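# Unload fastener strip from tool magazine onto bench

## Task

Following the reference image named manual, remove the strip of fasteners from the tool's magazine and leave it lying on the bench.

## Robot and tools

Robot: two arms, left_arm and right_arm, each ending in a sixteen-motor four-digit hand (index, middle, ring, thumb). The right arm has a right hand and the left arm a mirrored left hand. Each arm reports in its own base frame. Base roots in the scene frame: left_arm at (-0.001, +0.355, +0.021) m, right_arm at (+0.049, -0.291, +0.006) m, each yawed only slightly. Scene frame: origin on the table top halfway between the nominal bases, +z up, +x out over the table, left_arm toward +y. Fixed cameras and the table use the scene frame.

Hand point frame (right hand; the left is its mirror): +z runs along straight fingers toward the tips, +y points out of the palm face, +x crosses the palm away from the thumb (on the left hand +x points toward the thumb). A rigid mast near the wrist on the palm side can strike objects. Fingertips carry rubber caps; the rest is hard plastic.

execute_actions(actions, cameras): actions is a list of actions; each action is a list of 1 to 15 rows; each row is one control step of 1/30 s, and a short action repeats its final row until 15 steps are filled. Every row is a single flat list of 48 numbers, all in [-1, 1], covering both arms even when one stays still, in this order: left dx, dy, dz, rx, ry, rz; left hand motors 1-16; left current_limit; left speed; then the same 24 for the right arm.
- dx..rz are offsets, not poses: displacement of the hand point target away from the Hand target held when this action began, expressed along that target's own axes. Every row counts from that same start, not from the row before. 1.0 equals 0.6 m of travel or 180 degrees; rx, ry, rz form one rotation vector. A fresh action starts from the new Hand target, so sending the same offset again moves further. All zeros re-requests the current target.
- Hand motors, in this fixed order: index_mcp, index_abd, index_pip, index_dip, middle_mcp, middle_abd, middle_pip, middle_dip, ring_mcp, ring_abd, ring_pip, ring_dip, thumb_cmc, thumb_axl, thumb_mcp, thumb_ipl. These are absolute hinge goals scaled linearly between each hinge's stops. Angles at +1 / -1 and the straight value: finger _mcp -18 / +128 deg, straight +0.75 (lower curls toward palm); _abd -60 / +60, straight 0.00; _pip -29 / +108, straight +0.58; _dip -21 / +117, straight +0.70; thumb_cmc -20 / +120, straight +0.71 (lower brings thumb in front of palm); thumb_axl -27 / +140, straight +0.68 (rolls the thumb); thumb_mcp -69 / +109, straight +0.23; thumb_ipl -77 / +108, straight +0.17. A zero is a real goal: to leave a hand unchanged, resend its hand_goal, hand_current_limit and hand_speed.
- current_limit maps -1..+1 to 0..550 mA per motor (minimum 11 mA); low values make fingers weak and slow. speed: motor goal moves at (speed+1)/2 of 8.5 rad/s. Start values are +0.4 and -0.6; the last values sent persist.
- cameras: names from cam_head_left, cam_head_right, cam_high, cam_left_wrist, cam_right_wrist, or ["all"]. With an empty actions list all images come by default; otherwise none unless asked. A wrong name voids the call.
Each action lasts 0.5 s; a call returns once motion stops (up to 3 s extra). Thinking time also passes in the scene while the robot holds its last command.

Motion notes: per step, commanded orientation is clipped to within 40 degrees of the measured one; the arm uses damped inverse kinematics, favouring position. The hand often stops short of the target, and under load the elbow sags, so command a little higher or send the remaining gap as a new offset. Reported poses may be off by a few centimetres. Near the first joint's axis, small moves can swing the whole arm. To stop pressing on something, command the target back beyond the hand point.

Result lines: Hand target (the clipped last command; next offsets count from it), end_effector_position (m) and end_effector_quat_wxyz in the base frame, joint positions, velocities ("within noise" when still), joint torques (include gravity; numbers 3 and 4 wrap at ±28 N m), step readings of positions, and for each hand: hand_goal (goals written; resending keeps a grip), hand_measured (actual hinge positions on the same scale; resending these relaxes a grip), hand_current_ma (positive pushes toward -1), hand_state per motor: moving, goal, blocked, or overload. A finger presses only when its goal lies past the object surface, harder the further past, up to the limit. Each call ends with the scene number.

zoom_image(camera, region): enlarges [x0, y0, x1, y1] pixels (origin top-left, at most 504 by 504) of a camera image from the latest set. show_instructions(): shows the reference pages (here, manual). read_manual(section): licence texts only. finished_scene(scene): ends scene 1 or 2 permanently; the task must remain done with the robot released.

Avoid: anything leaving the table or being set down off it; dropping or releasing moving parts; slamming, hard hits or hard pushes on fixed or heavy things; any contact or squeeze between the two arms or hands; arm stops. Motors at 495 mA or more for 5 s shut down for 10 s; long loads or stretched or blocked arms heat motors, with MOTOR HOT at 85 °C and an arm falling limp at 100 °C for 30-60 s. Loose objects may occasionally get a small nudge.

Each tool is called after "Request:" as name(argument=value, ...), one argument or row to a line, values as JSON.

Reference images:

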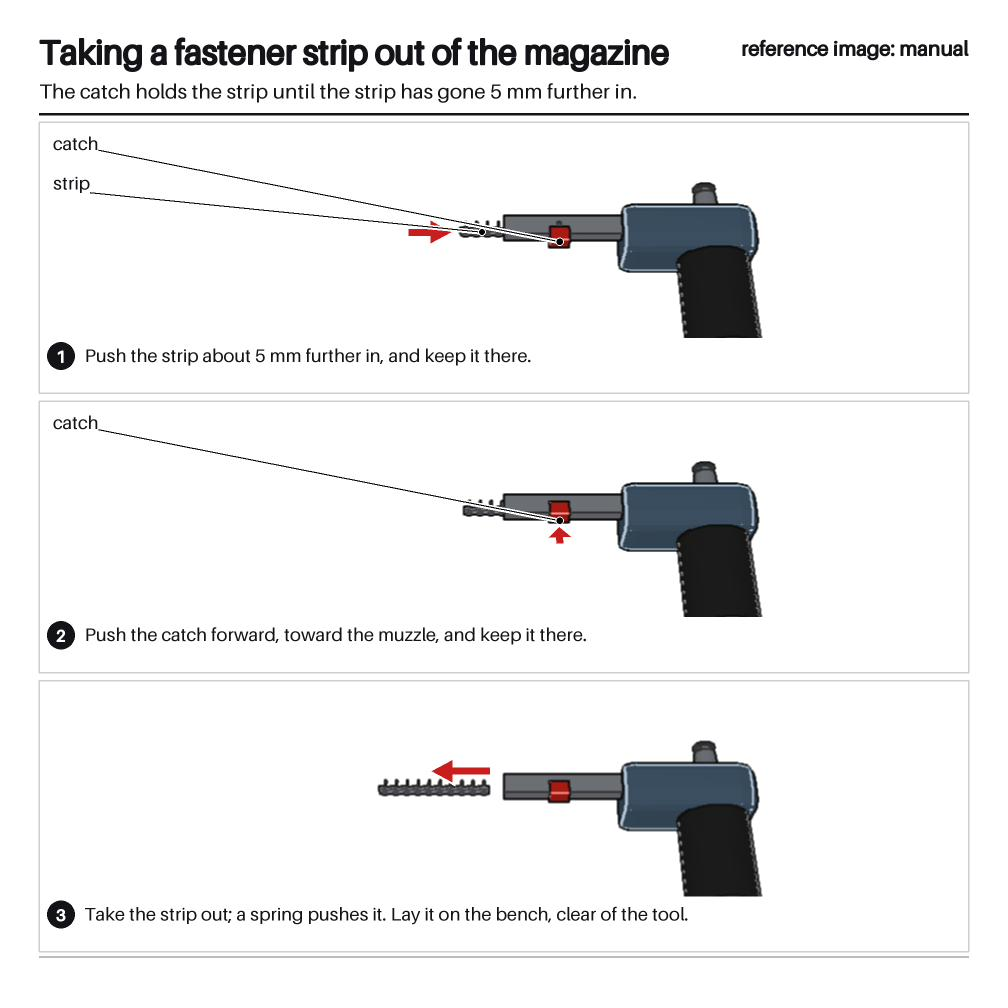

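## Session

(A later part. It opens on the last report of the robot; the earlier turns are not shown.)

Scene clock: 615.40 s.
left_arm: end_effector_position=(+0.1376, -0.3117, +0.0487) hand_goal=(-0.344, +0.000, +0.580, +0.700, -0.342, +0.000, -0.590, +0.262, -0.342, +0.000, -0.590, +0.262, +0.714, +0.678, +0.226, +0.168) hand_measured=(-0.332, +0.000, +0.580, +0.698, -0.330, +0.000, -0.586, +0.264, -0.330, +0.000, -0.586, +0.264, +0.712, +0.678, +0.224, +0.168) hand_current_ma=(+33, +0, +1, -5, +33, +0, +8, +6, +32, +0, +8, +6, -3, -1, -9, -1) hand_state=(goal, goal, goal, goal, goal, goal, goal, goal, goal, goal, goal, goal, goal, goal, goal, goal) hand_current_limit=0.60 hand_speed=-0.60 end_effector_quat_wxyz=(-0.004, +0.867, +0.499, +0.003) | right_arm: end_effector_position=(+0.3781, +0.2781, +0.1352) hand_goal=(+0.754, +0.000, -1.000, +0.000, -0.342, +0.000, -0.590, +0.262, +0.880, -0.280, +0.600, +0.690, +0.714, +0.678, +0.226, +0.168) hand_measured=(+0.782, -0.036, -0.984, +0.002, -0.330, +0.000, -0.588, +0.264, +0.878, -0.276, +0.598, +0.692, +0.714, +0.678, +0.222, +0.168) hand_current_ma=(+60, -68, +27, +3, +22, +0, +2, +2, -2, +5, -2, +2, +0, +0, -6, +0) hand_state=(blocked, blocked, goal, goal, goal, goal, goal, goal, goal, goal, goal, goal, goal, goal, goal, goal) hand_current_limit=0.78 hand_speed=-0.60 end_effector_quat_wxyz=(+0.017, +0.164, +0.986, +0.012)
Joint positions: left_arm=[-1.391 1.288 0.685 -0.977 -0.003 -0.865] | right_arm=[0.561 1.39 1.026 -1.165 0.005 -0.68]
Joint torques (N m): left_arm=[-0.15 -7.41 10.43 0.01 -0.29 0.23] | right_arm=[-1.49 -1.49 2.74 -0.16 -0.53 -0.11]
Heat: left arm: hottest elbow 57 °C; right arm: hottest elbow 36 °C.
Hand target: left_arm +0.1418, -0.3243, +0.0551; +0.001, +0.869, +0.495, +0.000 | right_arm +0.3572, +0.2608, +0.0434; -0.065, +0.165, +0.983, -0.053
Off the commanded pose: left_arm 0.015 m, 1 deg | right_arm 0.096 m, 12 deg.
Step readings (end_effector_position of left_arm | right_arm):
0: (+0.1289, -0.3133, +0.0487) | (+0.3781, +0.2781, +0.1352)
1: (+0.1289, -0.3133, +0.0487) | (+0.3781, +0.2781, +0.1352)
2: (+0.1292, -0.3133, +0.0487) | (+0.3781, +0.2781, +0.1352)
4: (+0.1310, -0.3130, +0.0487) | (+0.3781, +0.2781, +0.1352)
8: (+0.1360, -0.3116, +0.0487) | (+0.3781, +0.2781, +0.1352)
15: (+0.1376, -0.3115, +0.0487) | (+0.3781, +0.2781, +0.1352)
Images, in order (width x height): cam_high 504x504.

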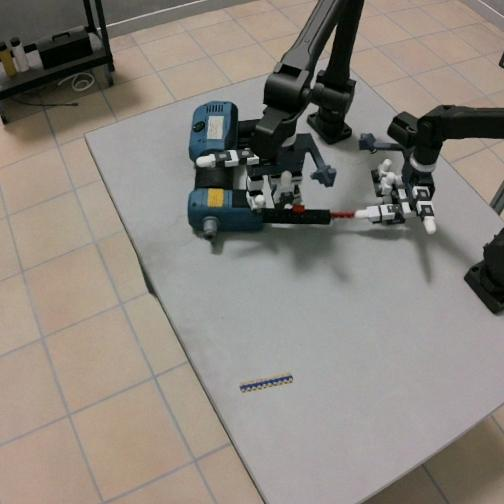

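Request:
execute_actions(
  actions=[
    [[0.0,0.035,-0.008,0,0,0,-0.35,0,0.58,0.70,-0.342,0,-0.591,0.261,-0.342,0,-0.591,0.261,0.714,0.678,0.226,0.168,0.6,-0.6,0.0,0.0,0.0,0.0,0.0,0,0.754,0,-1.0,0.0,-0.342,0,-0.591,0.261,0.88,-0.28,0.60,0.69,0.714,0.678,0.226,0.168,0.78,-0.6]],
  ],
  cameras=["cam_high"],
)

Request:
zoom_image(
  camera="cam_high",
  region=[310, 180, 410, 240],
)

Scene clock: 634.43 s.
left_arm: end_effector_position=(+0.1436, -0.3085, +0.0441) hand_goal=(-0.350, +0.000, +0.580, +0.700, -0.342, +0.000, -0.590, +0.262, -0.342, +0.000, -0.590, +0.262, +0.714, +0.678, +0.226, +0.168) hand_measured=(-0.346, -0.018, +0.578, +0.698, -0.330, +0.000, -0.586, +0.264, -0.330, +0.000, -0.586, +0.264, +0.712, +0.678, +0.224, +0.168) hand_current_ma=(+9, -49, -2, -4, +33, +0, +8, +6, +32, +0, +8, +6, -3, -1, -9, -1) hand_state=(goal, goal, goal, goal, goal, goal, goal, goal, goal, goal, goal, goal, goal, goal, goal, goal) hand_current_limit=0.60 hand_speed=-0.60 end_effector_quat_wxyz=(-0.023, +0.867, +0.498, +0.002) | right_arm: end_effector_position=(+0.3781, +0.2781, +0.1352) hand_goal=(+0.754, +0.000, -1.000, +0.000, -0.342, +0.000, -0.590, +0.262, +0.880, -0.280, +0.600, +0.690, +0.714, +0.678, +0.226, +0.168) hand_measured=(+0.782, -0.036, -0.984, +0.002, -0.330, +0.000, -0.588, +0.264, +0.878, -0.276, +0.598, +0.692, +0.714, +0.678, +0.222, +0.168) hand_current_ma=(+60, -68, +27, +3, +22, +0, +2, +2, -2, +5, -2, +2, +0, +0, -6, +0) hand_state=(blocked, blocked, goal, goal, goal, goal, goal, goal, goal, goal, goal, goal, goal, goal, goal, goal) hand_current_limit=0.78 hand_speed=-0.60 end_effector_quat_wxyz=(+0.017, +0.164, +0.986, +0.012)
Joint positions: left_arm=[-1.36 1.311 0.698 -1.002 0.01 -0.833] | right_arm=[0.561 1.39 1.026 -1.165 0.005 -0.68]
Joint torques (N m): left_arm=[1.61 -7.59 12.48 0.35 -0.92 0.34] | right_arm=[-1.79 -1.44 2.69 -0.24 -0.51 -0.11]
Heat: left arm: hottest elbow 57 °C; right arm: hottest elbow 36 °C.
Hand target: left_arm +0.1599, -0.3349, +0.0599; +0.001, +0.869, +0.495, +0.001 | right_arm +0.3572, +0.2608, +0.0434; -0.065, +0.165, +0.983, -0.053
Off the commanded pose: left_arm 0.035 m, 3 deg | right_arm 0.096 m, 12 deg.
Step readings (end_effector_position of left_arm | right_arm):
0: (+0.1375, -0.3117, +0.0487) | (+0.3781, +0.2781, +0.1352)
1: (+0.1375, -0.3117, +0.0487) | (+0.3781, +0.2781, +0.1352)
2: (+0.1383, -0.3115, +0.0485) | (+0.3781, +0.2781, +0.1352)
4: (+0.1411, -0.3123, +0.0483) | (+0.3781, +0.2781, +0.1352)
8: (+0.1435, -0.3089, +0.0445) | (+0.3781, +0.2781, +0.1352)
15: (+0.1436, -0.3086, +0.0441) | (+0.3781, +0.2781, +0.1352)
Images, in order (width x height): cam_high 504x504.

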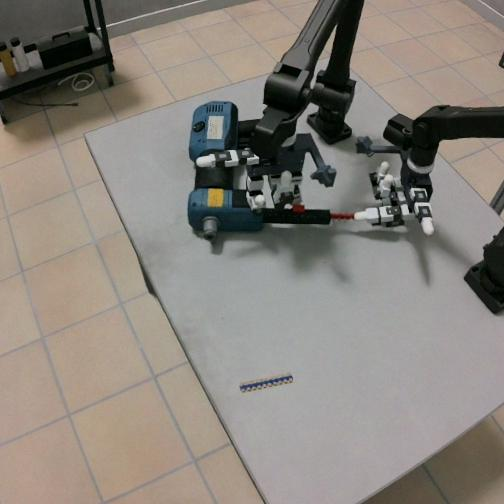

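Scaled by 5.040 from the camera's 504x504 image, which has a finer 720x720 frame.

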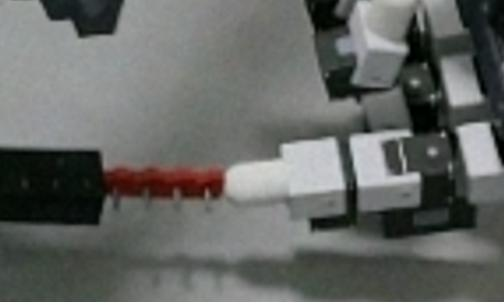

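Request:
execute_actions(
  actions=[
    [[-0.015,0.035,-0.012,-0.006,0,0,-0.36,0,0.58,0.70,-0.342,0,-0.591,0.261,-0.342,0,-0.591,0.261,0.714,0.678,0.226,0.168,0.6,-0.6,0.0,0.0,0.0,0.0,0.0,0,0.754,0,-1.0,0.0,-0.342,0,-0.591,0.261,0.88,-0.28,0.60,0.69,0.714,0.678,0.226,0.168,0.78,-0.6]],
  ],
  cameras=["cam_high"],
)

Request:
zoom_image(
  camera="cam_high",
  region=[310, 180, 410, 240],
)

Scene clock: 650.13 s.
left_arm: end_effector_position=(+0.1438, -0.3092, +0.0429) hand_goal=(-0.360, +0.000, +0.580, +0.700, -0.342, +0.000, -0.590, +0.262, -0.342, +0.000, -0.590, +0.262, +0.714, +0.678, +0.226, +0.168) hand_measured=(-0.358, -0.018, +0.576, +0.694, -0.330, +0.000, -0.586, +0.264, -0.330, +0.000, -0.586, +0.264, +0.712, +0.678, +0.224, +0.168) hand_current_ma=(+6, -48, -9, -14, +33, +0, +8, +6, +32, +0, +8, +6, -3, -1, -9, -1) hand_state=(goal, goal, goal, goal, goal, goal, goal, goal, goal, goal, goal, goal, goal, goal, goal, goal) hand_current_limit=0.60 hand_speed=-0.60 end_effector_quat_wxyz=(-0.040, +0.866, +0.499, +0.006) | right_arm: end_effector_position=(+0.3781, +0.2781, +0.1352) hand_goal=(+0.754, +0.000, -1.000, +0.000, -0.342, +0.000, -0.590, +0.262, +0.880, -0.280, +0.600, +0.690, +0.714, +0.678, +0.226, +0.168) hand_measured=(+0.782, -0.036, -0.984, +0.002, -0.330, +0.000, -0.588, +0.264, +0.878, -0.276, +0.598, +0.692, +0.714, +0.678, +0.222, +0.168) hand_current_ma=(+60, -68, +27, +3, +22, +0, +2, +2, -2, +5, -2, +2, +0, +0, -6, +0) hand_state=(blocked, blocked, goal, goal, goal, goal, goal, goal, goal, goal, goal, goal, goal, goal, goal, goal) hand_current_limit=0.78 hand_speed=-0.60 end_effector_quat_wxyz=(+0.017, +0.164, +0.986, +0.012)
Joint positions: left_arm=[-1.359 1.338 0.722 -1.035 0.012 -0.832] | right_arm=[0.561 1.39 1.026 -1.165 0.005 -0.68]
Joint torques (N m): left_arm=[2.73 -7.77 14.39 1.25 -1.74 0.46] | right_arm=[-1.73 -1.55 2.73 -0.23 -0.5 -0.12]
Heat: left arm: hottest elbow 61 °C; right arm: hottest elbow 35 °C.
Hand target: left_arm +0.1732, -0.3535, +0.0671; +0.009, +0.869, +0.495, +0.005 | right_arm +0.3572, +0.2608, +0.0434; -0.065, +0.165, +0.983, -0.053
Off the commanded pose: left_arm 0.058 m, 6 deg | right_arm 0.096 m, 12 deg.
Step readings (end_effector_position of left_arm | right_arm):
0: (+0.1436, -0.3085, +0.0441) | (+0.3781, +0.2781, +0.1352)
1: (+0.1436, -0.3086, +0.0442) | (+0.3781, +0.2781, +0.1352)
2: (+0.1438, -0.3088, +0.0443) | (+0.3781, +0.2781, +0.1352)
4: (+0.1441, -0.3093, +0.0445) | (+0.3781, +0.2781, +0.1352)
8: (+0.1438, -0.3090, +0.0427) | (+0.3781, +0.2781, +0.1352)
15: (+0.1438, -0.3091, +0.0427) | (+0.3781, +0.2781, +0.1352)
Images, in order (width x height): cam_high 504x504.

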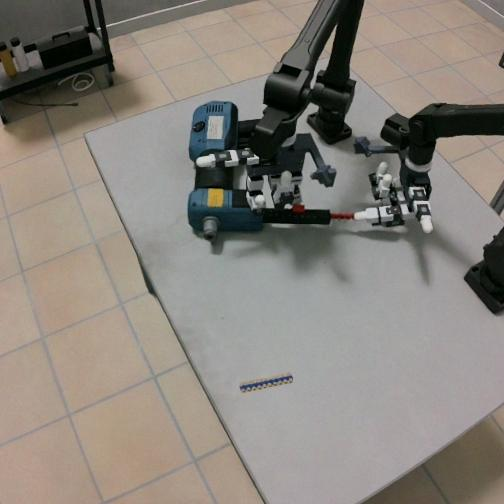

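Scaled by 5.040 from the camera's 504x504 image, which has a finer 720x720 frame.

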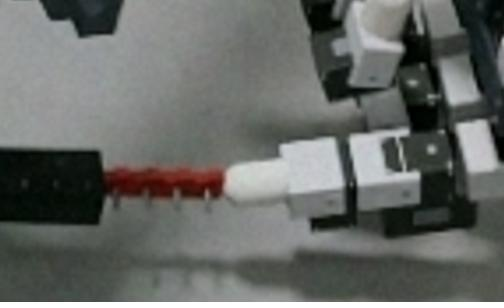

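Request:
execute_actions(
  actions=[
    [[-0.012,0.035,-0.012,-0.012,0,0,-0.37,0,0.58,0.70,-0.342,0,-0.591,0.261,-0.342,0,-0.591,0.261,0.714,0.678,0.226,0.168,0.6,-0.6,0.0,0.0,0.0,0.0,0.0,0,0.754,0,-1.0,0.0,-0.342,0,-0.591,0.261,0.88,-0.28,0.60,0.69,0.714,0.678,0.226,0.168,0.78,-0.6]],
  ],
  cameras=["cam_high"],
)

Request:
zoom_image(
  camera="cam_high",
  region=[310, 180, 410, 240],
)

Scene clock: 658.30 s.
left_arm: end_effector_position=(+0.1475, -0.3121, +0.0438) hand_goal=(-0.370, +0.000, +0.580, +0.700, -0.342, +0.000, -0.590, +0.262, -0.342, +0.000, -0.590, +0.262, +0.714, +0.678, +0.226, +0.168) hand_measured=(-0.356, -0.016, +0.582, +0.694, -0.330, +0.000, -0.586, +0.264, -0.330, +0.000, -0.586, +0.264, +0.712, +0.678, +0.224, +0.168) hand_current_ma=(+43, -39, +4, -14, +33, +0, +8, +6, +32, +0, +8, +6, -3, -1, -9, -1) hand_state=(goal, goal, goal, goal, goal, goal, goal, goal, goal, goal, goal, goal, goal, goal, goal, goal) hand_current_limit=0.60 hand_speed=-0.60 end_effector_quat_wxyz=(-0.043, +0.865, +0.499, +0.014) | right_arm: end_effector_position=(+0.3781, +0.2781, +0.1352) hand_goal=(+0.754, +0.000, -1.000, +0.000, -0.342, +0.000, -0.590, +0.262, +0.880, -0.280, +0.600, +0.690, +0.714, +0.678, +0.226, +0.168) hand_measured=(+0.782, -0.036, -0.984, +0.002, -0.330, +0.000, -0.588, +0.264, +0.878, -0.276, +0.598, +0.692, +0.714, +0.678, +0.222, +0.168) hand_current_ma=(+60, -68, +27, +3, +22, +0, +2, +2, -2, +5, -2, +2, +0, +0, -6, +0) hand_state=(blocked, blocked, goal, goal, goal, goal, goal, goal, goal, goal, goal, goal, goal, goal, goal, goal) hand_current_limit=0.78 hand_speed=-0.60 end_effector_quat_wxyz=(+0.017, +0.164, +0.986, +0.012)
Joint positions: left_arm=[-1.357 1.355 0.737 -1.044 -0.001 -0.832] | right_arm=[0.561 1.39 1.026 -1.165 0.005 -0.68]
Joint torques (N m): left_arm=[3.43 -7.94 15.88 1.91 -2.46 0.54] | right_arm=[-1.85 -1.67 2.66 -0.24 -0.5 -0.09]
Heat: left arm: hottest elbow 61 °C; right arm: hottest elbow 35 °C.
Hand target: left_arm +0.1876, -0.3702, +0.0747; +0.025, +0.868, +0.495, +0.014 | right_arm +0.3572, +0.2608, +0.0434; -0.065, +0.165, +0.983, -0.053
Off the commanded pose: left_arm 0.077 m, 8 deg | right_arm 0.096 m, 12 deg.
Step readings (end_effector_position of left_arm | right_arm):
0: (+0.1438, -0.3092, +0.0429) | (+0.3781, +0.2781, +0.1352)
1: (+0.1440, -0.3092, +0.0429) | (+0.3781, +0.2781, +0.1352)
2: (+0.1442, -0.3094, +0.0432) | (+0.3781, +0.2781, +0.1352)
4: (+0.1447, -0.3096, +0.0434) | (+0.3781, +0.2781, +0.1352)
8: (+0.1462, -0.3109, +0.0434) | (+0.3781, +0.2781, +0.1352)
15: (+0.1473, -0.3120, +0.0438) | (+0.3781, +0.2781, +0.1352)
Images, in order (width x height): cam_high 504x504.

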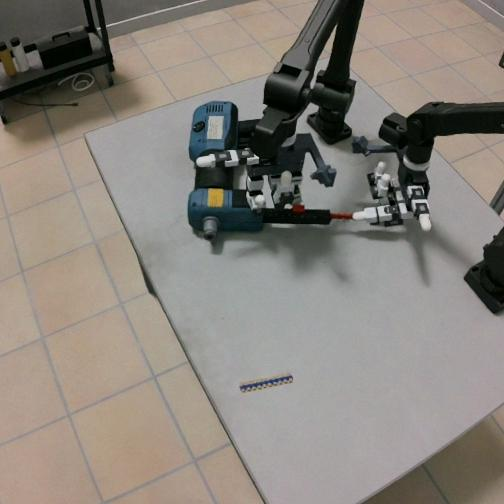

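Scaled by 5.040 from the camera's 504x504 image, which has a finer 720x720 frame.

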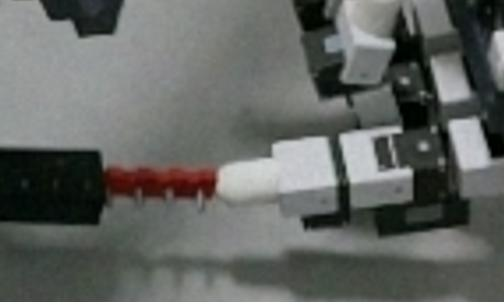

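Request:
execute_actions(
  actions=[
    [[-0.007,0.022,-0.008,-0.012,0,0,-0.38,0,0.58,0.70,-0.342,0,-0.591,0.261,-0.342,0,-0.591,0.261,0.714,0.678,0.226,0.168,0.6,-0.6,0.0,0.0,0.0,0.0,0.0,0,0.754,0,-1.0,0.0,-0.342,0,-0.591,0.261,0.88,-0.28,0.60,0.69,0.714,0.678,0.226,0.168,0.78,-0.6]],
  ],
  cameras=["cam_high"],
)

Request:
zoom_image(
  camera="cam_high",
  region=[310, 180, 410, 240],
)

Scene clock: 666.33 s.
left_arm: end_effector_position=(+0.1533, -0.3140, +0.0464) hand_goal=(-0.380, +0.000, +0.580, +0.700, -0.342, +0.000, -0.590, +0.262, -0.342, +0.000, -0.590, +0.262, +0.714, +0.678, +0.226, +0.168) hand_measured=(-0.346, +0.000, +0.596, +0.704, -0.330, +0.000, -0.586, +0.264, -0.330, +0.000, -0.586, +0.264, +0.712, +0.678, +0.224, +0.168) hand_current_ma=(+122, +1, +46, +9, +33, +0, +8, +6, +32, +0, +8, +6, -3, -1, -9, -1) hand_state=(blocked, goal, goal, goal, goal, goal, goal, goal, goal, goal, goal, goal, goal, goal, goal, goal) hand_current_limit=0.60 hand_speed=-0.60 end_effector_quat_wxyz=(-0.038, +0.864, +0.501, +0.026) | right_arm: end_effector_position=(+0.3811, +0.2769, +0.1349) hand_goal=(+0.754, +0.000, -1.000, +0.000, -0.342, +0.000, -0.590, +0.262, +0.880, -0.280, +0.600, +0.690, +0.714, +0.678, +0.226, +0.168) hand_measured=(+0.774, -0.030, -0.984, +0.002, -0.330, +0.000, -0.588, +0.264, +0.878, -0.276, +0.598, +0.692, +0.714, +0.678, +0.222, +0.168) hand_current_ma=(+41, -51, +27, +3, +22, +0, +2, +2, -2, +4, -2, +2, +0, +0, -6, +0) hand_state=(blocked, blocked, goal, goal, goal, goal, goal, goal, goal, goal, goal, goal, goal, goal, goal, goal) hand_current_limit=0.78 hand_speed=-0.60 end_effector_quat_wxyz=(+0.018, +0.167, +0.986, +0.011)
Joint positions: left_arm=[-1.354 1.361 0.746 -1.044 -0.025 -0.835] | right_arm=[0.556 1.395 1.03 -1.165 0.007 -0.68]
Joint torques (N m): left_arm=[3.55 -8.41 16.44 2.55 -2.64 0.6] | right_arm=[-1.44 -1.85 2.5 -0.25 -0.63 -0.07]
Heat: left arm: hottest elbow 64 °C; right arm: hottest elbow 35 °C.
Hand target: left_arm +0.1964, -0.3804, +0.0803; +0.042, +0.868, +0.495, +0.024 | right_arm +0.3571, +0.2609, +0.0434; -0.065, +0.164, +0.983, -0.053
Off the commanded pose: left_arm 0.086 m, 9 deg | right_arm 0.096 m, 12 deg.
Step readings (end_effector_position of left_arm | right_arm):
0: (+0.1475, -0.3121, +0.0438) | (+0.3781, +0.2781, +0.1352)
1: (+0.1476, -0.3121, +0.0439) | (+0.3781, +0.2781, +0.1352)
2: (+0.1481, -0.3120, +0.0441) | (+0.3781, +0.2781, +0.1352)
4: (+0.1496, -0.3127, +0.0449) | (+0.3781, +0.2781, +0.1352)
8: (+0.1519, -0.3135, +0.0459) | (+0.3800, +0.2775, +0.1351)
15: (+0.1533, -0.3140, +0.0464) | (+0.3811, +0.2769, +0.1349)
Images, in order (width x height): cam_high 504x504.

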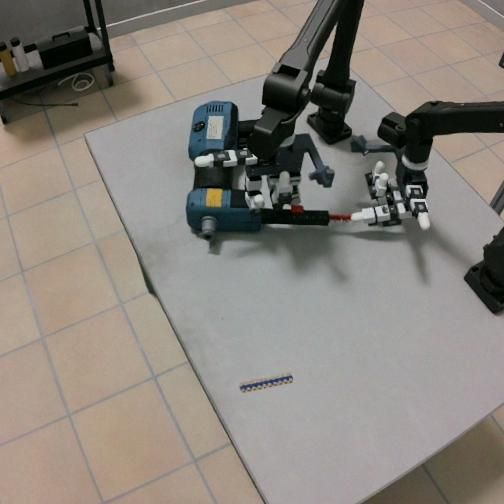

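Scaled by 5.040 from the camera's 504x504 image, which has a finer 720x720 frame.

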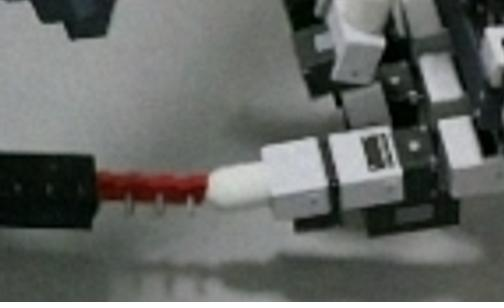

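Request:
execute_actions(
  actions=[
    [[0,0.0,0,0,0,0,-0.38,0,0.58,0.70,-0.342,0,-0.591,0.261,-0.342,0,-0.591,0.261,0.714,0.678,0.226,0.168,0.6,-0.6,0.02,0.0,0.03,0.005,0.004,0,0.754,0,-1.0,0.0,-0.342,0,-0.591,0.261,0.88,-0.28,0.60,0.69,0.714,0.678,0.226,0.168,0.78,-0.6]],
    [[-0.006,0.02,-0.008,-0.01,0,0,-0.38,0,0.58,0.70,-0.342,0,-0.591,0.261,-0.342,0,-0.591,0.261,0.714,0.678,0.226,0.168,0.6,-0.6,0.0,0.0,0.0,0,0,0,0.754,0,-1.0,0.0,-0.342,0,-0.591,0.261,0.88,-0.28,0.60,0.69,0.714,0.678,0.226,0.168,0.78,-0.6]],
  ],
  cameras=["cam_high"],
)

Request:
zoom_image(
  camera="cam_high",
  region=[310, 180, 410, 240],
)

Scene clock: 693.30 s.
left_arm: end_effector_position=(+0.1548, -0.3131, +0.0469) hand_goal=(-0.380, +0.000, +0.580, +0.700, -0.342, +0.000, -0.590, +0.262, -0.342, +0.000, -0.590, +0.262, +0.714, +0.678, +0.226, +0.168) hand_measured=(-0.344, -0.016, +0.598, +0.704, -0.330, +0.000, -0.586, +0.264, -0.330, +0.000, -0.586, +0.264, +0.712, +0.678, +0.224, +0.168) hand_current_ma=(+131, -41, +52, +9, +33, +0, +8, +6, +32, +0, +8, +6, -3, -1, -9, -1) hand_state=(blocked, goal, goal, goal, goal, goal, goal, goal, goal, goal, goal, goal, goal, goal, goal, goal) hand_current_limit=0.60 hand_speed=-0.60 end_effector_quat_wxyz=(-0.037, +0.862, +0.504, +0.030) | right_arm: end_effector_position=(+0.3783, +0.2769, +0.1317) hand_goal=(+0.754, +0.000, -1.000, +0.000, -0.342, +0.000, -0.590, +0.262, +0.880, -0.280, +0.600, +0.690, +0.714, +0.678, +0.226, +0.168) hand_measured=(+0.772, -0.030, -0.984, +0.002, -0.330, +0.000, -0.588, +0.264, +0.878, -0.276, +0.598, +0.692, +0.714, +0.678, +0.222, +0.168) hand_current_ma=(+35, -51, +27, +3, +22, +0, +2, +2, -2, +4, -2, +2, +0, +0, -6, +0) hand_state=(goal, blocked, goal, goal, goal, goal, goal, goal, goal, goal, goal, goal, goal, goal, goal, goal) hand_current_limit=0.78 hand_speed=-0.60 end_effector_quat_wxyz=(+0.018, +0.164, +0.986, +0.007)
Joint positions: left_arm=[-1.354 1.362 0.746 -1.044 -0.033 -0.842] | right_arm=[0.561 1.395 1.023 -1.162 0.013 -0.68]
Joint torques (N m): left_arm=[3.66 -8.47 17.54 2.88 -3.35 0.65] | right_arm=[-0.03 -1.67 0.28 0.29 -0.81 0.07]
Heat: left arm: hottest elbow 67 °C; right arm: hottest elbow 35 °C.
Hand target: left_arm +0.2045, -0.3893, +0.0861; +0.055, +0.867, +0.494, +0.032 | right_arm +0.3434, +0.2634, +0.0271; -0.072, +0.164, +0.982, -0.059
Off the commanded pose: left_arm 0.099 m, 11 deg | right_arm 0.111 m, 13 deg.
Step readings (end_effector_position of left_arm | right_arm):
0: (+0.1533, -0.3140, +0.0464) | (+0.3812, +0.2770, +0.1351)
1: (+0.1533, -0.3140, +0.0464) | (+0.3812, +0.2770, +0.1351)
2: (+0.1533, -0.3140, +0.0464) | (+0.3811, +0.2769, +0.1349)
4: (+0.1533, -0.3140, +0.0464) | (+0.3794, +0.2759, +0.1325)
8: (+0.1533, -0.3140, +0.0464) | (+0.3790, +0.2759, +0.1318)
15: (+0.1533, -0.3140, +0.0464) | (+0.3784, +0.2768, +0.1317)
16: (+0.1533, -0.3140, +0.0464) | (+0.3783, +0.2769, +0.1317)
17: (+0.1536, -0.3140, +0.0465) | (+0.3783, +0.2769, +0.1317)
19: (+0.1541, -0.3137, +0.0466) | (+0.3783, +0.2769, +0.1317)
23: (+0.1545, -0.3133, +0.0467) | (+0.3783, +0.2769, +0.1317)
30: (+0.1548, -0.3131, +0.0469) | (+0.3783, +0.2769, +0.1317)
Images, in order (width x height): cam_high 504x504.

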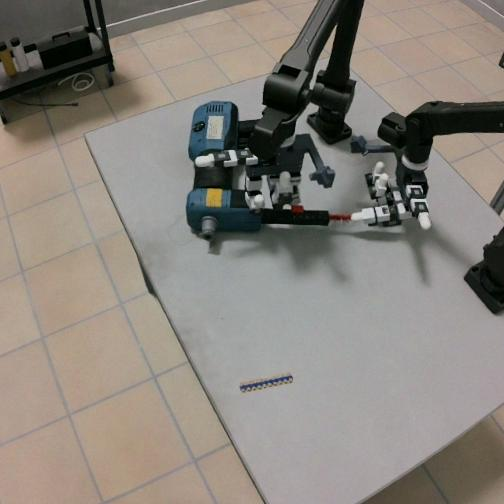

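Scaled by 5.040 from the camera's 504x504 image, which has a finer 720x720 frame.

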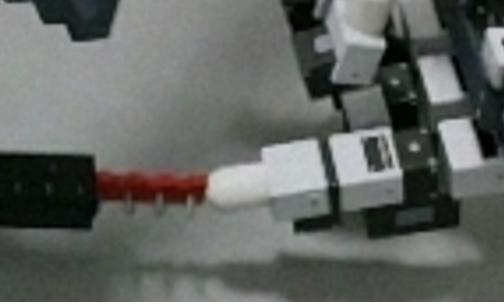

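Request:
execute_actions(
  actions=[
    [[0,-0.02,0.002,0,0,0,-0.38,0,0.58,0.70,-0.342,0,-0.591,0.261,-0.342,0,-0.591,0.261,0.714,0.678,0.226,0.168,0.6,-0.6,0.0,0.0,0.0,0.0,0.0,0,0.754,0,-1.0,0.0,-0.342,0,-0.591,0.261,0.68,-0.28,0.60,0.69,0.714,0.678,0.226,0.168,0.78,-0.6]],
    [[0,0,0,0,0,0,-0.38,0,0.58,0.70,-0.342,0,-0.591,0.261,-0.342,0,-0.591,0.261,0.714,0.678,0.226,0.168,0.6,-0.6,0.0,0.03,-0.01,0,0,0,0.754,0,-1.0,0.0,-0.342,0,-0.591,0.261,0.68,-0.28,0.60,0.69,0.714,0.678,0.226,0.168,0.78,-0.6]],
  ],
  cameras=["cam_high","cam_head_left"],
)

Request:
zoom_image(
  camera="cam_high",
  region=[260, 180, 360, 240],
)

Request:
zoom_image(
  camera="cam_head_left",
  region=[230, 250, 310, 350],
)

Scene clock: 714.73 s.
left_arm: end_effector_position=(+0.1570, -0.3124, +0.0480) hand_goal=(-0.380, +0.000, +0.580, +0.700, -0.342, +0.000, -0.590, +0.262, -0.342, +0.000, -0.590, +0.262, +0.714, +0.678, +0.226, +0.168) hand_measured=(-0.336, -0.018, +0.602, +0.708, -0.330, +0.000, -0.586, +0.264, -0.330, +0.000, -0.586, +0.264, +0.712, +0.678, +0.224, +0.168) hand_current_ma=(+164, -43, +69, +22, +33, +0, +8, +6, +32, +0, +8, +6, -3, -1, -9, -1) hand_state=(blocked, goal, blocked, goal, goal, goal, goal, goal, goal, goal, goal, goal, goal, goal, goal, goal) hand_current_limit=0.60 hand_speed=-0.60 end_effector_quat_wxyz=(-0.035, +0.862, +0.505, +0.036) | right_arm: end_effector_position=(+0.3807, +0.2792, +0.1304) hand_goal=(+0.754, +0.000, -1.000, +0.000, -0.342, +0.000, -0.590, +0.262, +0.680, -0.280, +0.600, +0.690, +0.714, +0.678, +0.226, +0.168) hand_measured=(+0.770, -0.028, -0.984, +0.002, -0.330, +0.000, -0.588, +0.264, +0.762, -0.276, +0.628, +0.692, +0.714, +0.678, +0.222, +0.168) hand_current_ma=(+28, -47, +27, +3, +22, +0, +2, +2, +267, +3, +56, +2, +0, +0, -6, +0) hand_state=(goal, blocked, goal, goal, goal, goal, goal, goal, blocked, goal, blocked, goal, goal, goal, goal, goal) hand_current_limit=0.78 hand_speed=-0.60 end_effector_quat_wxyz=(+0.022, +0.163, +0.986, -0.004)
Joint positions: left_arm=[-1.354 1.362 0.746 -1.044 -0.046 -0.846] | right_arm=[0.572 1.408 1.037 -1.171 0.036 -0.671]
Joint torques (N m): left_arm=[1.96 -9.17 15.97 3.29 -2.71 0.54] | right_arm=[1.14 -1.2 2.36 0.29 -1.73 0.3]
Heat: left arm: hottest elbow 71 °C; right arm: hottest elbow 35 °C.
Hand target: left_arm +0.1944, -0.3833, +0.0834; +0.055, +0.867, +0.494, +0.032 | right_arm +0.3499, +0.2807, +0.0304; -0.072, +0.164, +0.982, -0.060
Off the commanded pose: left_arm 0.088 m, 10 deg | right_arm 0.105 m, 13 deg.
Step readings (end_effector_position of left_arm | right_arm):
0: (+0.1548, -0.3131, +0.0469) | (+0.3783, +0.2769, +0.1317)
1: (+0.1548, -0.3131, +0.0469) | (+0.3783, +0.2769, +0.1317)
2: (+0.1548, -0.3130, +0.0469) | (+0.3783, +0.2769, +0.1317)
4: (+0.1549, -0.3128, +0.0469) | (+0.3784, +0.2768, +0.1317)
8: (+0.1570, -0.3124, +0.0480) | (+0.3789, +0.2754, +0.1310)
15: (+0.1570, -0.3124, +0.0480) | (+0.3789, +0.2754, +0.1310)
16: (+0.1570, -0.3124, +0.0480) | (+0.3789, +0.2754, +0.1310)
17: (+0.1570, -0.3124, +0.0480) | (+0.3788, +0.2756, +0.1310)
19: (+0.1570, -0.3124, +0.0480) | (+0.3789, +0.2764, +0.1313)
23: (+0.1570, -0.3124, +0.0480) | (+0.3803, +0.2786, +0.1306)
30: (+0.1570, -0.3124, +0.0480) | (+0.3807, +0.2793, +0.1304)
Images, in order (width x height): cam_head_left 504x504, cam_high 504x504.

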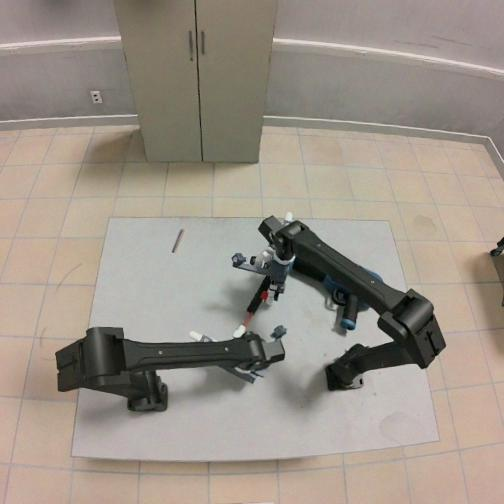

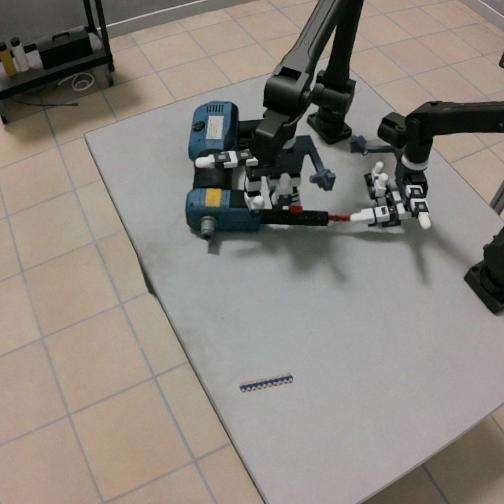

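Scaled by 5.040 from the camera's 504x504 image, which has a finer 720x720 frame.

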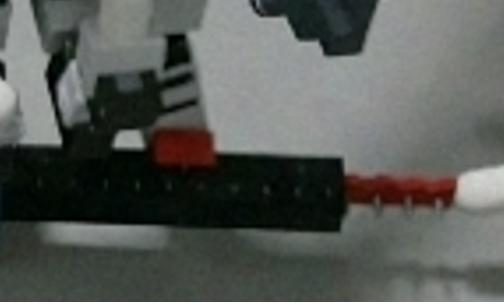

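Scaled by 5.040 from the camera's 504x504 image, which has a finer 720x720 frame.

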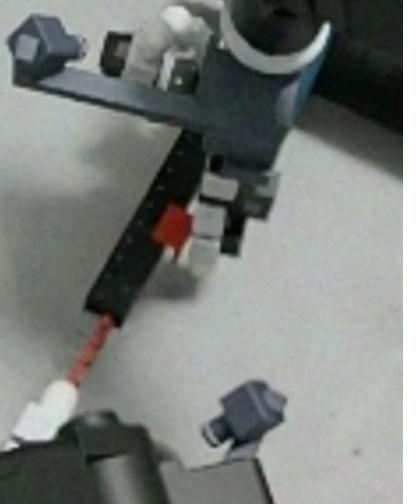

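Request:
execute_actions(
  actions=[
    [[0.0,0.04,-0.006,-0.01,0,0,-0.39,0,0.58,0.70,-0.342,0,-0.591,0.261,-0.342,0,-0.591,0.261,0.714,0.678,0.226,0.168,0.6,-0.6,0.0,0.0,0.0,0.0,0.0,0,0.754,0,-1.0,0.0,-0.342,0,-0.591,0.261,0.74,-0.28,0.60,0.69,0.714,0.678,0.226,0.168,0.78,-0.6]],
  ],
  cameras=["cam_high"],
)

Request:
zoom_image(
  camera="cam_high",
  region=[260, 180, 360, 240],
)

Scene clock: 732.80 s.
left_arm: end_effector_position=(+0.1624, -0.3138, +0.0509) hand_goal=(-0.390, +0.000, +0.580, +0.700, -0.342, +0.000, -0.590, +0.262, -0.342, +0.000, -0.590, +0.262, +0.714, +0.678, +0.226, +0.168) hand_measured=(-0.328, +0.002, +0.616, +0.718, -0.330, +0.000, -0.586, +0.264, -0.330, +0.000, -0.586, +0.264, +0.712, +0.678, +0.224, +0.168) hand_current_ma=(+252, +3, +123, +52, +33, +0, +8, +6, +32, +0, +8, +6, -3, -1, -9, -1) hand_state=(blocked, goal, blocked, goal, goal, goal, goal, goal, goal, goal, goal, goal, goal, goal, goal, goal) hand_current_limit=0.60 hand_speed=-0.60 end_effector_quat_wxyz=(-0.031, +0.860, +0.508, +0.043) | right_arm: end_effector_position=(+0.3836, +0.2794, +0.1297) hand_goal=(+0.754, +0.000, -1.000, +0.000, -0.342, +0.000, -0.590, +0.262, +0.740, -0.280, +0.600, +0.690, +0.714, +0.678, +0.226, +0.168) hand_measured=(+0.784, -0.016, -0.984, +0.002, -0.330, +0.000, -0.588, +0.264, +0.776, -0.276, +0.628, +0.692, +0.714, +0.678, +0.222, +0.168) hand_current_ma=(+71, -23, +27, +3, +22, +0, +2, +2, +88, +4, +56, +2, +0, +0, -6, +0) hand_state=(blocked, goal, goal, goal, goal, goal, goal, goal, blocked, goal, blocked, goal, goal, goal, goal, goal) hand_current_limit=0.78 hand_speed=-0.60 end_effector_quat_wxyz=(+0.024, +0.168, +0.985, -0.006)
Joint positions: left_arm=[-1.348 1.365 0.753 -1.044 -0.064 -0.846] | right_arm=[0.574 1.415 1.043 -1.171 0.042 -0.66]
Joint torques (N m): left_arm=[4.01 -8.64 17.54 3.58 -3.14 0.8] | right_arm=[1.38 -1.26 2.11 0.25 -2.04 0.19]
Heat: left arm: hottest elbow 72 °C; right arm: hottest elbow 34 °C.
Hand target: left_arm +0.2145, -0.3952, +0.0902; +0.069, +0.866, +0.494, +0.039 | right_arm +0.3500, +0.2808, +0.0304; -0.072, +0.164, +0.982, -0.059
Off the commanded pose: left_arm 0.104 m, 12 deg | right_arm 0.105 m, 13 deg.
Step readings (end_effector_position of left_arm | right_arm):
0: (+0.1570, -0.3124, +0.0480) | (+0.3807, +0.2792, +0.1304)
1: (+0.1571, -0.3124, +0.0480) | (+0.3807, +0.2792, +0.1304)
2: (+0.1574, -0.3123, +0.0482) | (+0.3807, +0.2793, +0.1304)
4: (+0.1579, -0.3123, +0.0484) | (+0.3811, +0.2797, +0.1302)
8: (+0.1598, -0.3125, +0.0496) | (+0.3820, +0.2796, +0.1300)
15: (+0.1624, -0.3137, +0.0510) | (+0.3834, +0.2794, +0.1295)
Images, in order (width x height): cam_high 504x504.

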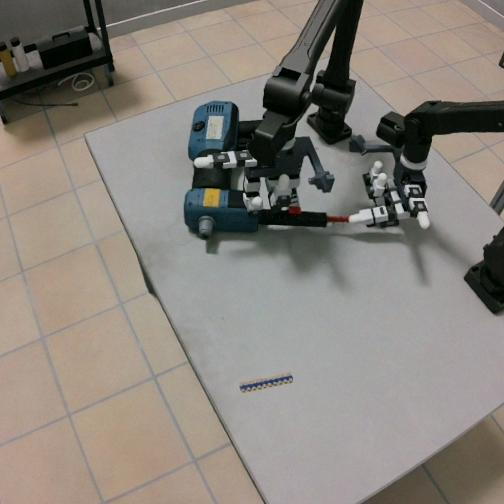

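Scaled by 5.040 from the camera's 504x504 image, which has a finer 720x720 frame.

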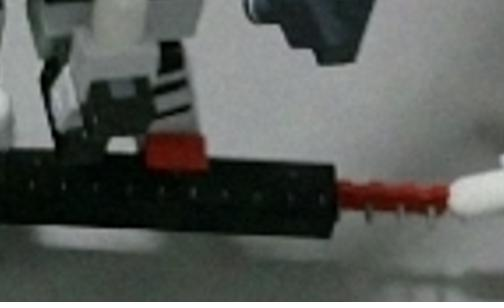

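Request:
execute_actions(
  actions=[
    [[0.0,0.0,0,0,0,0,-0.39,0,0.58,0.70,-0.342,0,-0.591,0.261,-0.342,0,-0.591,0.261,0.714,0.678,0.226,0.168,0.6,-0.6,0.04,0.0,0.02,0.0,0.0,0,0.754,0,-1.0,0.0,-0.342,0,-0.591,0.261,0.80,-0.28,0.60,0.69,0.714,0.678,0.226,0.168,0.78,-0.6]],
    [[0.015,0.025,0,-0.005,0,0,-0.40,0,0.58,0.70,-0.342,0,-0.591,0.261,-0.342,0,-0.591,0.261,0.714,0.678,0.226,0.168,0.7,-0.6,0.02,0.0,0.0,0.0,0.0,0,0.754,0,-1.0,0.0,-0.342,0,-0.591,0.261,0.80,-0.28,0.60,0.69,0.714,0.678,0.226,0.168,0.78,-0.6]],
  ],
  cameras=["cam_high"],
)

Request:
zoom_image(
  camera="cam_high",
  region=[260, 180, 360, 240],
)

Scene clock: 757.73 s.
left_arm: end_effector_position=(+0.2028, -0.3200, +0.0587) hand_goal=(-0.400, +0.000, +0.580, +0.700, -0.342, +0.000, -0.590, +0.262, -0.342, +0.000, -0.590, +0.262, +0.714, +0.678, +0.226, +0.168) hand_measured=(-0.294, +0.084, +0.642, +0.736, -0.330, +0.000, -0.586, +0.264, -0.330, +0.000, -0.586, +0.264, +0.712, +0.678, +0.224, +0.168) hand_current_ma=(+460, +279, +227, +126, +33, +0, +8, +6, +32, +0, +8, +6, -3, -1, -9, -1) hand_state=(blocked, blocked, blocked, blocked, goal, goal, goal, goal, goal, goal, goal, goal, goal, goal, goal, goal) hand_current_limit=0.70 hand_speed=-0.60 end_effector_quat_wxyz=(-0.005, +0.845, +0.532, +0.056) | right_arm: end_effector_position=(+0.3439, +0.3031, +0.1031) hand_goal=(+0.754, +0.000, -1.000, +0.000, -0.342, +0.000, -0.590, +0.262, +0.800, -0.280, +0.600, +0.690, +0.714, +0.678, +0.226, +0.168) hand_measured=(+0.758, +0.004, -0.996, +0.002, -0.330, +0.000, -0.588, +0.264, +0.820, -0.286, +0.620, +0.698, +0.716, +0.678, +0.220, +0.166) hand_current_ma=(+3, +3, +4, +2, +18, +0, +2, +2, +41, -7, +38, +10, +1, +0, -11, -1) hand_state=(goal, goal, goal, goal, goal, goal, goal, goal, blocked, goal, blocked, goal, goal, goal, goal, goal) hand_current_limit=0.78 hand_speed=-0.60 end_effector_quat_wxyz=(-0.013, +0.168, +0.986, +0.003)
Joint positions: left_arm=[-1.259 1.387 0.784 -1.005 -0.106 -0.813] | right_arm=[0.654 1.42 0.976 -1.14 -0.024 -0.578]
Joint torques (N m): left_arm=[-0.03 -9.7 16.2 3.19 -1.34 0.93] | right_arm=[1.14 -3.78 1.85 0.51 -0.11 0.1]
Heat: left arm: hottest elbow 82 °C; right arm: hottest wrist yaw 35 °C.
Hand target: left_arm +0.2319, -0.3950, +0.0925; +0.076, +0.865, +0.493, +0.043 | right_arm +0.3143, +0.2915, +0.0229; -0.072, +0.164, +0.982, -0.060
Off the commanded pose: left_arm 0.087 m, 11 deg | right_arm 0.086 m, 10 deg.
Step readings (end_effector_position of left_arm | right_arm):
0: (+0.1624, -0.3138, +0.0509) | (+0.3836, +0.2794, +0.1297)
1: (+0.1624, -0.3138, +0.0509) | (+0.3837, +0.2794, +0.1297)
2: (+0.1624, -0.3138, +0.0509) | (+0.3837, +0.2796, +0.1296)
4: (+0.1624, -0.3138, +0.0509) | (+0.3830, +0.2812, +0.1290)
8: (+0.1624, -0.3138, +0.0509) | (+0.3755, +0.2863, +0.1284)
15: (+0.1624, -0.3138, +0.0509) | (+0.3668, +0.2923, +0.1271)
16: (+0.1624, -0.3138, +0.0509) | (+0.3667, +0.2924, +0.1272)
17: (+0.1629, -0.3136, +0.0509) | (+0.3665, +0.2925, +0.1272)
19: (+0.1655, -0.3130, +0.0516) | (+0.3642, +0.2946, +0.1268)
23: (+0.1817, -0.3128, +0.0559) | (+0.3413, +0.3000, +0.1035)
30: (+0.2023, -0.3192, +0.0598) | (+0.3434, +0.3028, +0.1031)
Images, in order (width x height): cam_high 504x504.

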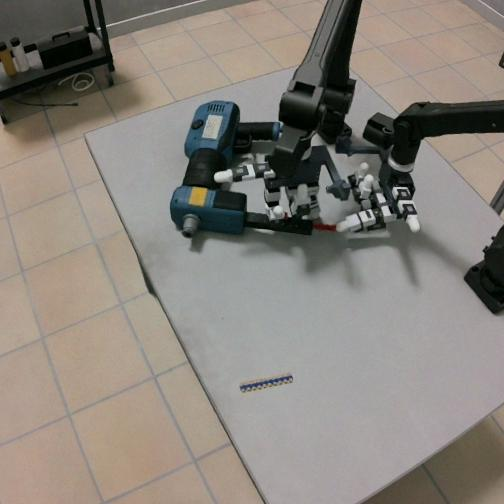

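Scaled by 5.040 from the camera's 504x504 image, which has a finer 720x720 frame.

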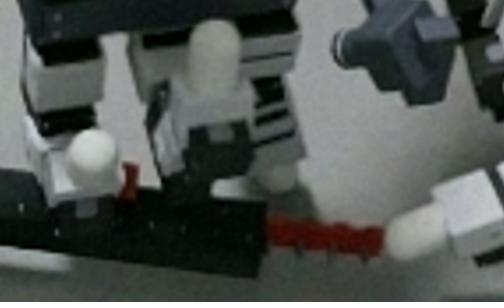

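Request:
execute_actions(
  actions=[
    [[0.0,-0.12,0,0,0,0,-0.345,0,0.58,0.70,-0.342,0,-0.591,0.261,-0.342,0,-0.591,0.261,0.714,0.678,0.226,0.168,0.6,-0.6,0.0,-0.01,-0.08,0.0,0.0,0,0.754,0,-1.0,0.0,-0.342,0,-0.591,0.261,0.88,-0.28,0.60,0.69,0.714,0.678,0.226,0.168,0.78,-0.6]],
    [[0,-0.05,0,0.05,0,0,-0.345,0,0.58,0.70,-0.342,0,-0.591,0.261,-0.342,0,-0.591,0.261,0.714,0.678,0.226,0.168,0.6,-0.6,0.0,-0.02,-0.12,0.0,0.0,0,0.754,0,-1.0,0.0,-0.342,0,-0.591,0.261,0.90,-0.28,0.60,0.69,0.714,0.678,0.226,0.168,0.78,-0.6]],
  ],
  cameras=["cam_high","cam_head_left"],
)

Request:
zoom_image(
  camera="cam_high",
  region=[230, 140, 380, 260],
)

Scene clock: 771.57 s.
left_arm: end_effector_position=(+0.1473, -0.3395, +0.0698) hand_goal=(-0.344, +0.000, +0.580, +0.700, -0.342, +0.000, -0.590, +0.262, -0.342, +0.000, -0.590, +0.262, +0.714, +0.678, +0.226, +0.168) hand_measured=(-0.324, +0.002, +0.586, +0.704, -0.330, +0.000, -0.586, +0.264, -0.330, +0.000, -0.586, +0.264, +0.714, +0.678, +0.224, +0.168) hand_current_ma=(+68, +5, +17, +9, +33, +0, +8, +6, +32, +0, +7, +6, -1, -1, -9, -1) hand_state=(blocked, goal, goal, goal, goal, goal, goal, goal, goal, goal, goal, goal, goal, goal, goal, goal) hand_current_limit=0.60 hand_speed=-0.60 end_effector_quat_wxyz=(+0.006, +0.871, +0.491, +0.006) | right_arm: end_effector_position=(+0.3138, +0.2780, +0.1188) hand_goal=(+0.754, +0.000, -1.000, +0.000, -0.342, +0.000, -0.590, +0.262, +0.900, -0.280, +0.600, +0.690, +0.714, +0.678, +0.226, +0.168) hand_measured=(+0.752, +0.004, -1.000, +0.002, -0.330, +0.000, -0.588, +0.264, +0.892, -0.274, +0.596, +0.686, +0.714, +0.678, +0.220, +0.166) hand_current_ma=(-2, +3, +0, +2, +18, +0, +2, +2, -12, +5, -4, -3, +0, +0, -11, -1) hand_state=(goal, goal, goal, goal, goal, goal, goal, goal, goal, goal, goal, goal, goal, goal, goal, goal) hand_current_limit=0.78 hand_speed=-0.60 end_effector_quat_wxyz=(-0.089, +0.167, +0.979, -0.079)
Joint positions: left_arm=[-1.381 1.318 0.772 -1.016 -0.016 -0.838] | right_arm=[0.65 1.437 1.072 -1.444 -0.022 -0.585]
Joint torques (N m): left_arm=[-1.61 -9.52 9.58 -0.16 -0.25 -0.06] | right_arm=[-1.26 -11.69 10.67 -0.4 -0.03 -0.09]
Heat: left arm: hottest elbow 79 °C; right arm: hottest elbow 34 °C.
Hand target: left_arm +0.1454, -0.3439, +0.0748; +0.008, +0.869, +0.495, +0.004 | right_arm +0.3280, +0.2859, +0.1433; -0.072, +0.164, +0.982, -0.060
Off the commanded pose: left_arm 0.007 m, 1 deg | right_arm 0.029 m, 3 deg.
Step readings (end_effector_position of left_arm | right_arm):
0: (+0.2028, -0.3200, +0.0587) | (+0.3440, +0.3032, +0.1031)
1: (+0.2027, -0.3201, +0.0587) | (+0.3442, +0.3034, +0.1034)
2: (+0.2018, -0.3209, +0.0588) | (+0.3456, +0.3046, +0.1060)
4: (+0.1971, -0.3254, +0.0607) | (+0.3442, +0.3033, +0.1058)
8: (+0.1807, -0.3520, +0.0766) | (+0.3417, +0.3009, +0.1026)
15: (+0.1713, -0.3625, +0.0866) | (+0.3408, +0.2990, +0.1008)
16: (+0.1709, -0.3620, +0.0860) | (+0.3408, +0.2990, +0.1010)
17: (+0.1682, -0.3617, +0.0841) | (+0.3406, +0.2989, +0.1028)
19: (+0.1600, -0.3564, +0.0782) | (+0.3329, +0.2940, +0.1063)
23: (+0.1503, -0.3448, +0.0718) | (+0.3140, +0.2794, +0.1082)
30: (+0.1475, -0.3399, +0.0699) | (+0.3141, +0.2780, +0.1173)
Images, in order (width x height): cam_head_left 504x504, cam_high 504x504.

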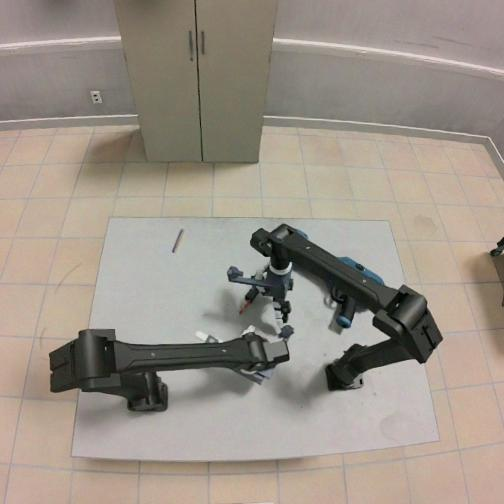

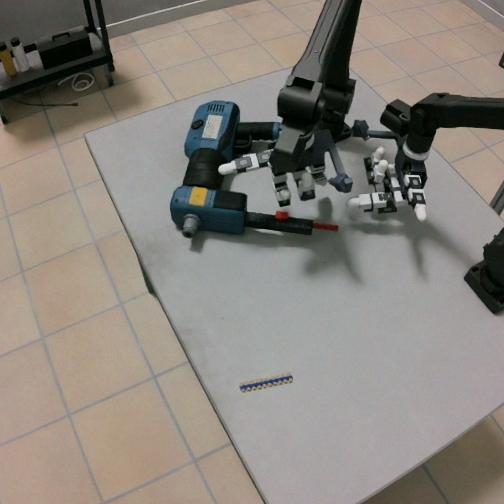

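Scaled by 3.360 from the camera's 504x504 image, which has a finer 720x720 frame.

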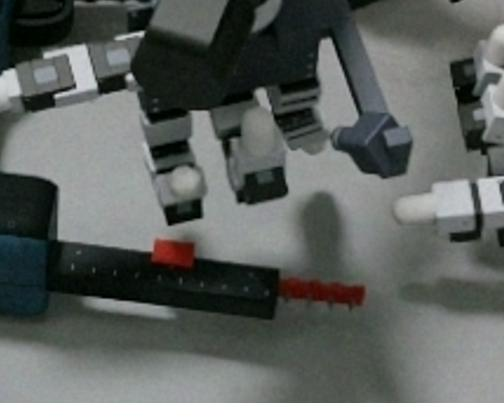

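Request:
execute_actions(
  actions=[
    [[0.0,0,-0.02,0,0,0,-0.345,0,0.58,0.70,-0.342,0,-0.591,0.261,-0.342,0,-0.591,0.261,0.714,0.678,0.226,0.168,0.6,-0.6,0.014,-0.0165,-0.115,0.0,0.0,0,0.754,0,-1.0,0.0,-0.342,0,-0.591,0.261,0.88,-0.28,0.60,0.69,0.714,0.678,0.226,0.168,0.78,-0.6]],
    [[0,0,0,0,0,0,-0.345,0,0.58,0.70,-0.342,0,-0.591,0.261,-0.342,0,-0.591,0.261,0.714,0.678,0.226,0.168,0.6,-0.6,-0.172,-0.008,0.002,-0.0474,-0.0363,0.0361,0.754,0,-1.0,0.0,-0.342,0,-0.591,0.261,0.90,-0.35,0.60,0.69,0.714,0.678,0.226,0.168,0.78,-0.6]],
  ],
  cameras=["cam_high","cam_head_left"],
)

Request:
zoom_image(
  camera="cam_high",
  region=[230, 140, 380, 260],
)

Request:
zoom_image(
  camera="cam_head_left",
  region=[220, 220, 340, 340],
)

Scene clock: 813.97 s.
left_arm: end_effector_position=(+0.1456, -0.3310, +0.0721) hand_goal=(-0.344, +0.000, +0.580, +0.700, -0.342, +0.000, -0.590, +0.262, -0.342, +0.000, -0.590, +0.262, +0.714, +0.678, +0.226, +0.168) hand_measured=(-0.324, +0.002, +0.586, +0.704, -0.330, +0.000, -0.586, +0.264, -0.330, +0.000, -0.586, +0.264, +0.714, +0.678, +0.224, +0.168) hand_current_ma=(+68, +5, +17, +9, +33, +0, +8, +6, +32, +0, +7, +6, -1, -1, -9, -1) hand_state=(blocked, goal, goal, goal, goal, goal, goal, goal, goal, goal, goal, goal, goal, goal, goal, goal) hand_current_limit=0.60 hand_speed=-0.60 end_effector_quat_wxyz=(-0.006, +0.871, +0.491, +0.010) | right_arm: end_effector_position=(+0.4174, +0.2393, +0.1949) hand_goal=(+0.754, +0.000, -1.000, +0.000, -0.342, +0.000, -0.590, +0.262, +0.900, -0.350, +0.600, +0.690, +0.714, +0.678, +0.226, +0.168) hand_measured=(+0.754, +0.004, -1.000, +0.002, -0.330, +0.000, -0.588, +0.264, +0.892, -0.344, +0.596, +0.688, +0.714, +0.678, +0.220, +0.166) hand_current_ma=(+0, +2, +0, +2, +18, +0, +2, +2, -10, +5, -4, -3, +0, +0, -11, -1) hand_state=(goal, goal, goal, goal, goal, goal, goal, goal, goal, goal, goal, goal, goal, goal, goal, goal) hand_current_limit=0.78 hand_speed=-0.60 end_effector_quat_wxyz=(-0.008, +0.231, +0.973, -0.007)
Joint positions: left_arm=[-1.381 1.306 0.772 -1.054 -0.015 -0.838] | right_arm=[0.452 1.411 1.224 -1.405 0.002 -0.653]
Joint torques (N m): left_arm=[-1.61 -10.05 11.06 -0.24 -0.25 -0.06] | right_arm=[-0.32 -11.34 9.21 0.99 -0.14 -0.11]
Heat: left arm: hottest elbow 70 °C; right arm: hottest elbow 40 °C.
Hand target: left_arm +0.1452, -0.3439, +0.0869; +0.008, +0.869, +0.495, +0.004 | right_arm +0.4230, +0.2470, +0.2004; +0.000, +0.221, +0.975, +0.000
Off the commanded pose: left_arm 0.020 m, 2 deg | right_arm 0.011 m, 2 deg.
Step readings (end_effector_position of left_arm | right_arm):
0: (+0.1473, -0.3395, +0.0698) | (+0.3138, +0.2780, +0.1188)
1: (+0.1473, -0.3395, +0.0698) | (+0.3138, +0.2780, +0.1192)
2: (+0.1471, -0.3388, +0.0696) | (+0.3127, +0.2772, +0.1214)
4: (+0.1466, -0.3362, +0.0694) | (+0.3099, +0.2751, +0.1308)
8: (+0.1458, -0.3323, +0.0706) | (+0.3143, +0.2784, +0.1683)
15: (+0.1456, -0.3312, +0.0721) | (+0.3184, +0.2815, +0.2001)
16: (+0.1456, -0.3311, +0.0721) | (+0.3185, +0.2811, +0.2001)
17: (+0.1456, -0.3311, +0.0721) | (+0.3226, +0.2801, +0.2004)
19: (+0.1456, -0.3310, +0.0721) | (+0.3444, +0.2738, +0.2021)
23: (+0.1456, -0.3310, +0.0721) | (+0.3983, +0.2419, +0.2062)
30: (+0.1456, -0.3310, +0.0721) | (+0.4171, +0.2369, +0.1976)
Images, in order (width x height): cam_head_left 504x504, cam_high 504x504.

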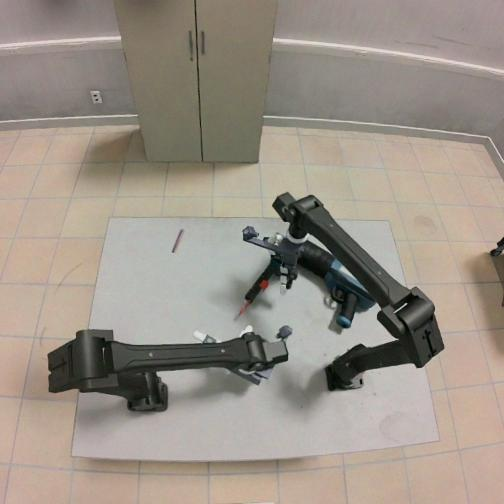

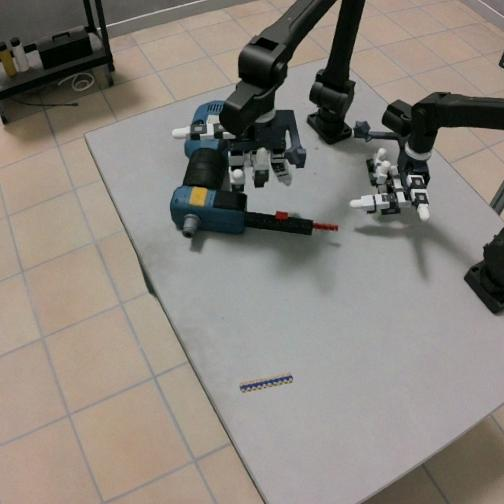

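Scaled by 3.360 from the camera's 504x504 image, which has a finer 720x720 frame.

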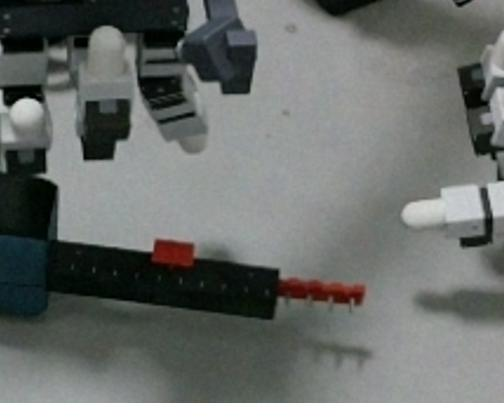

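Scaled by 4.200 from the camera's 504x504 image, which has a finer 720x720 frame.

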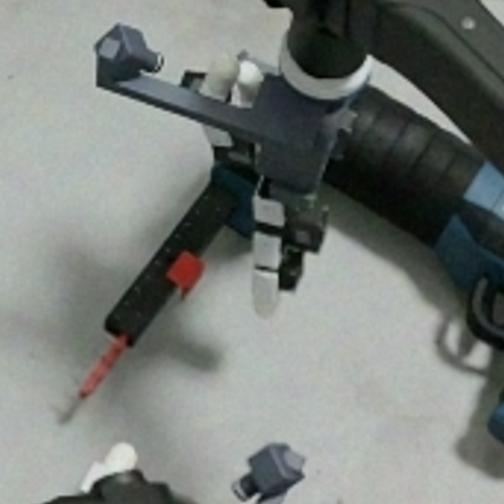

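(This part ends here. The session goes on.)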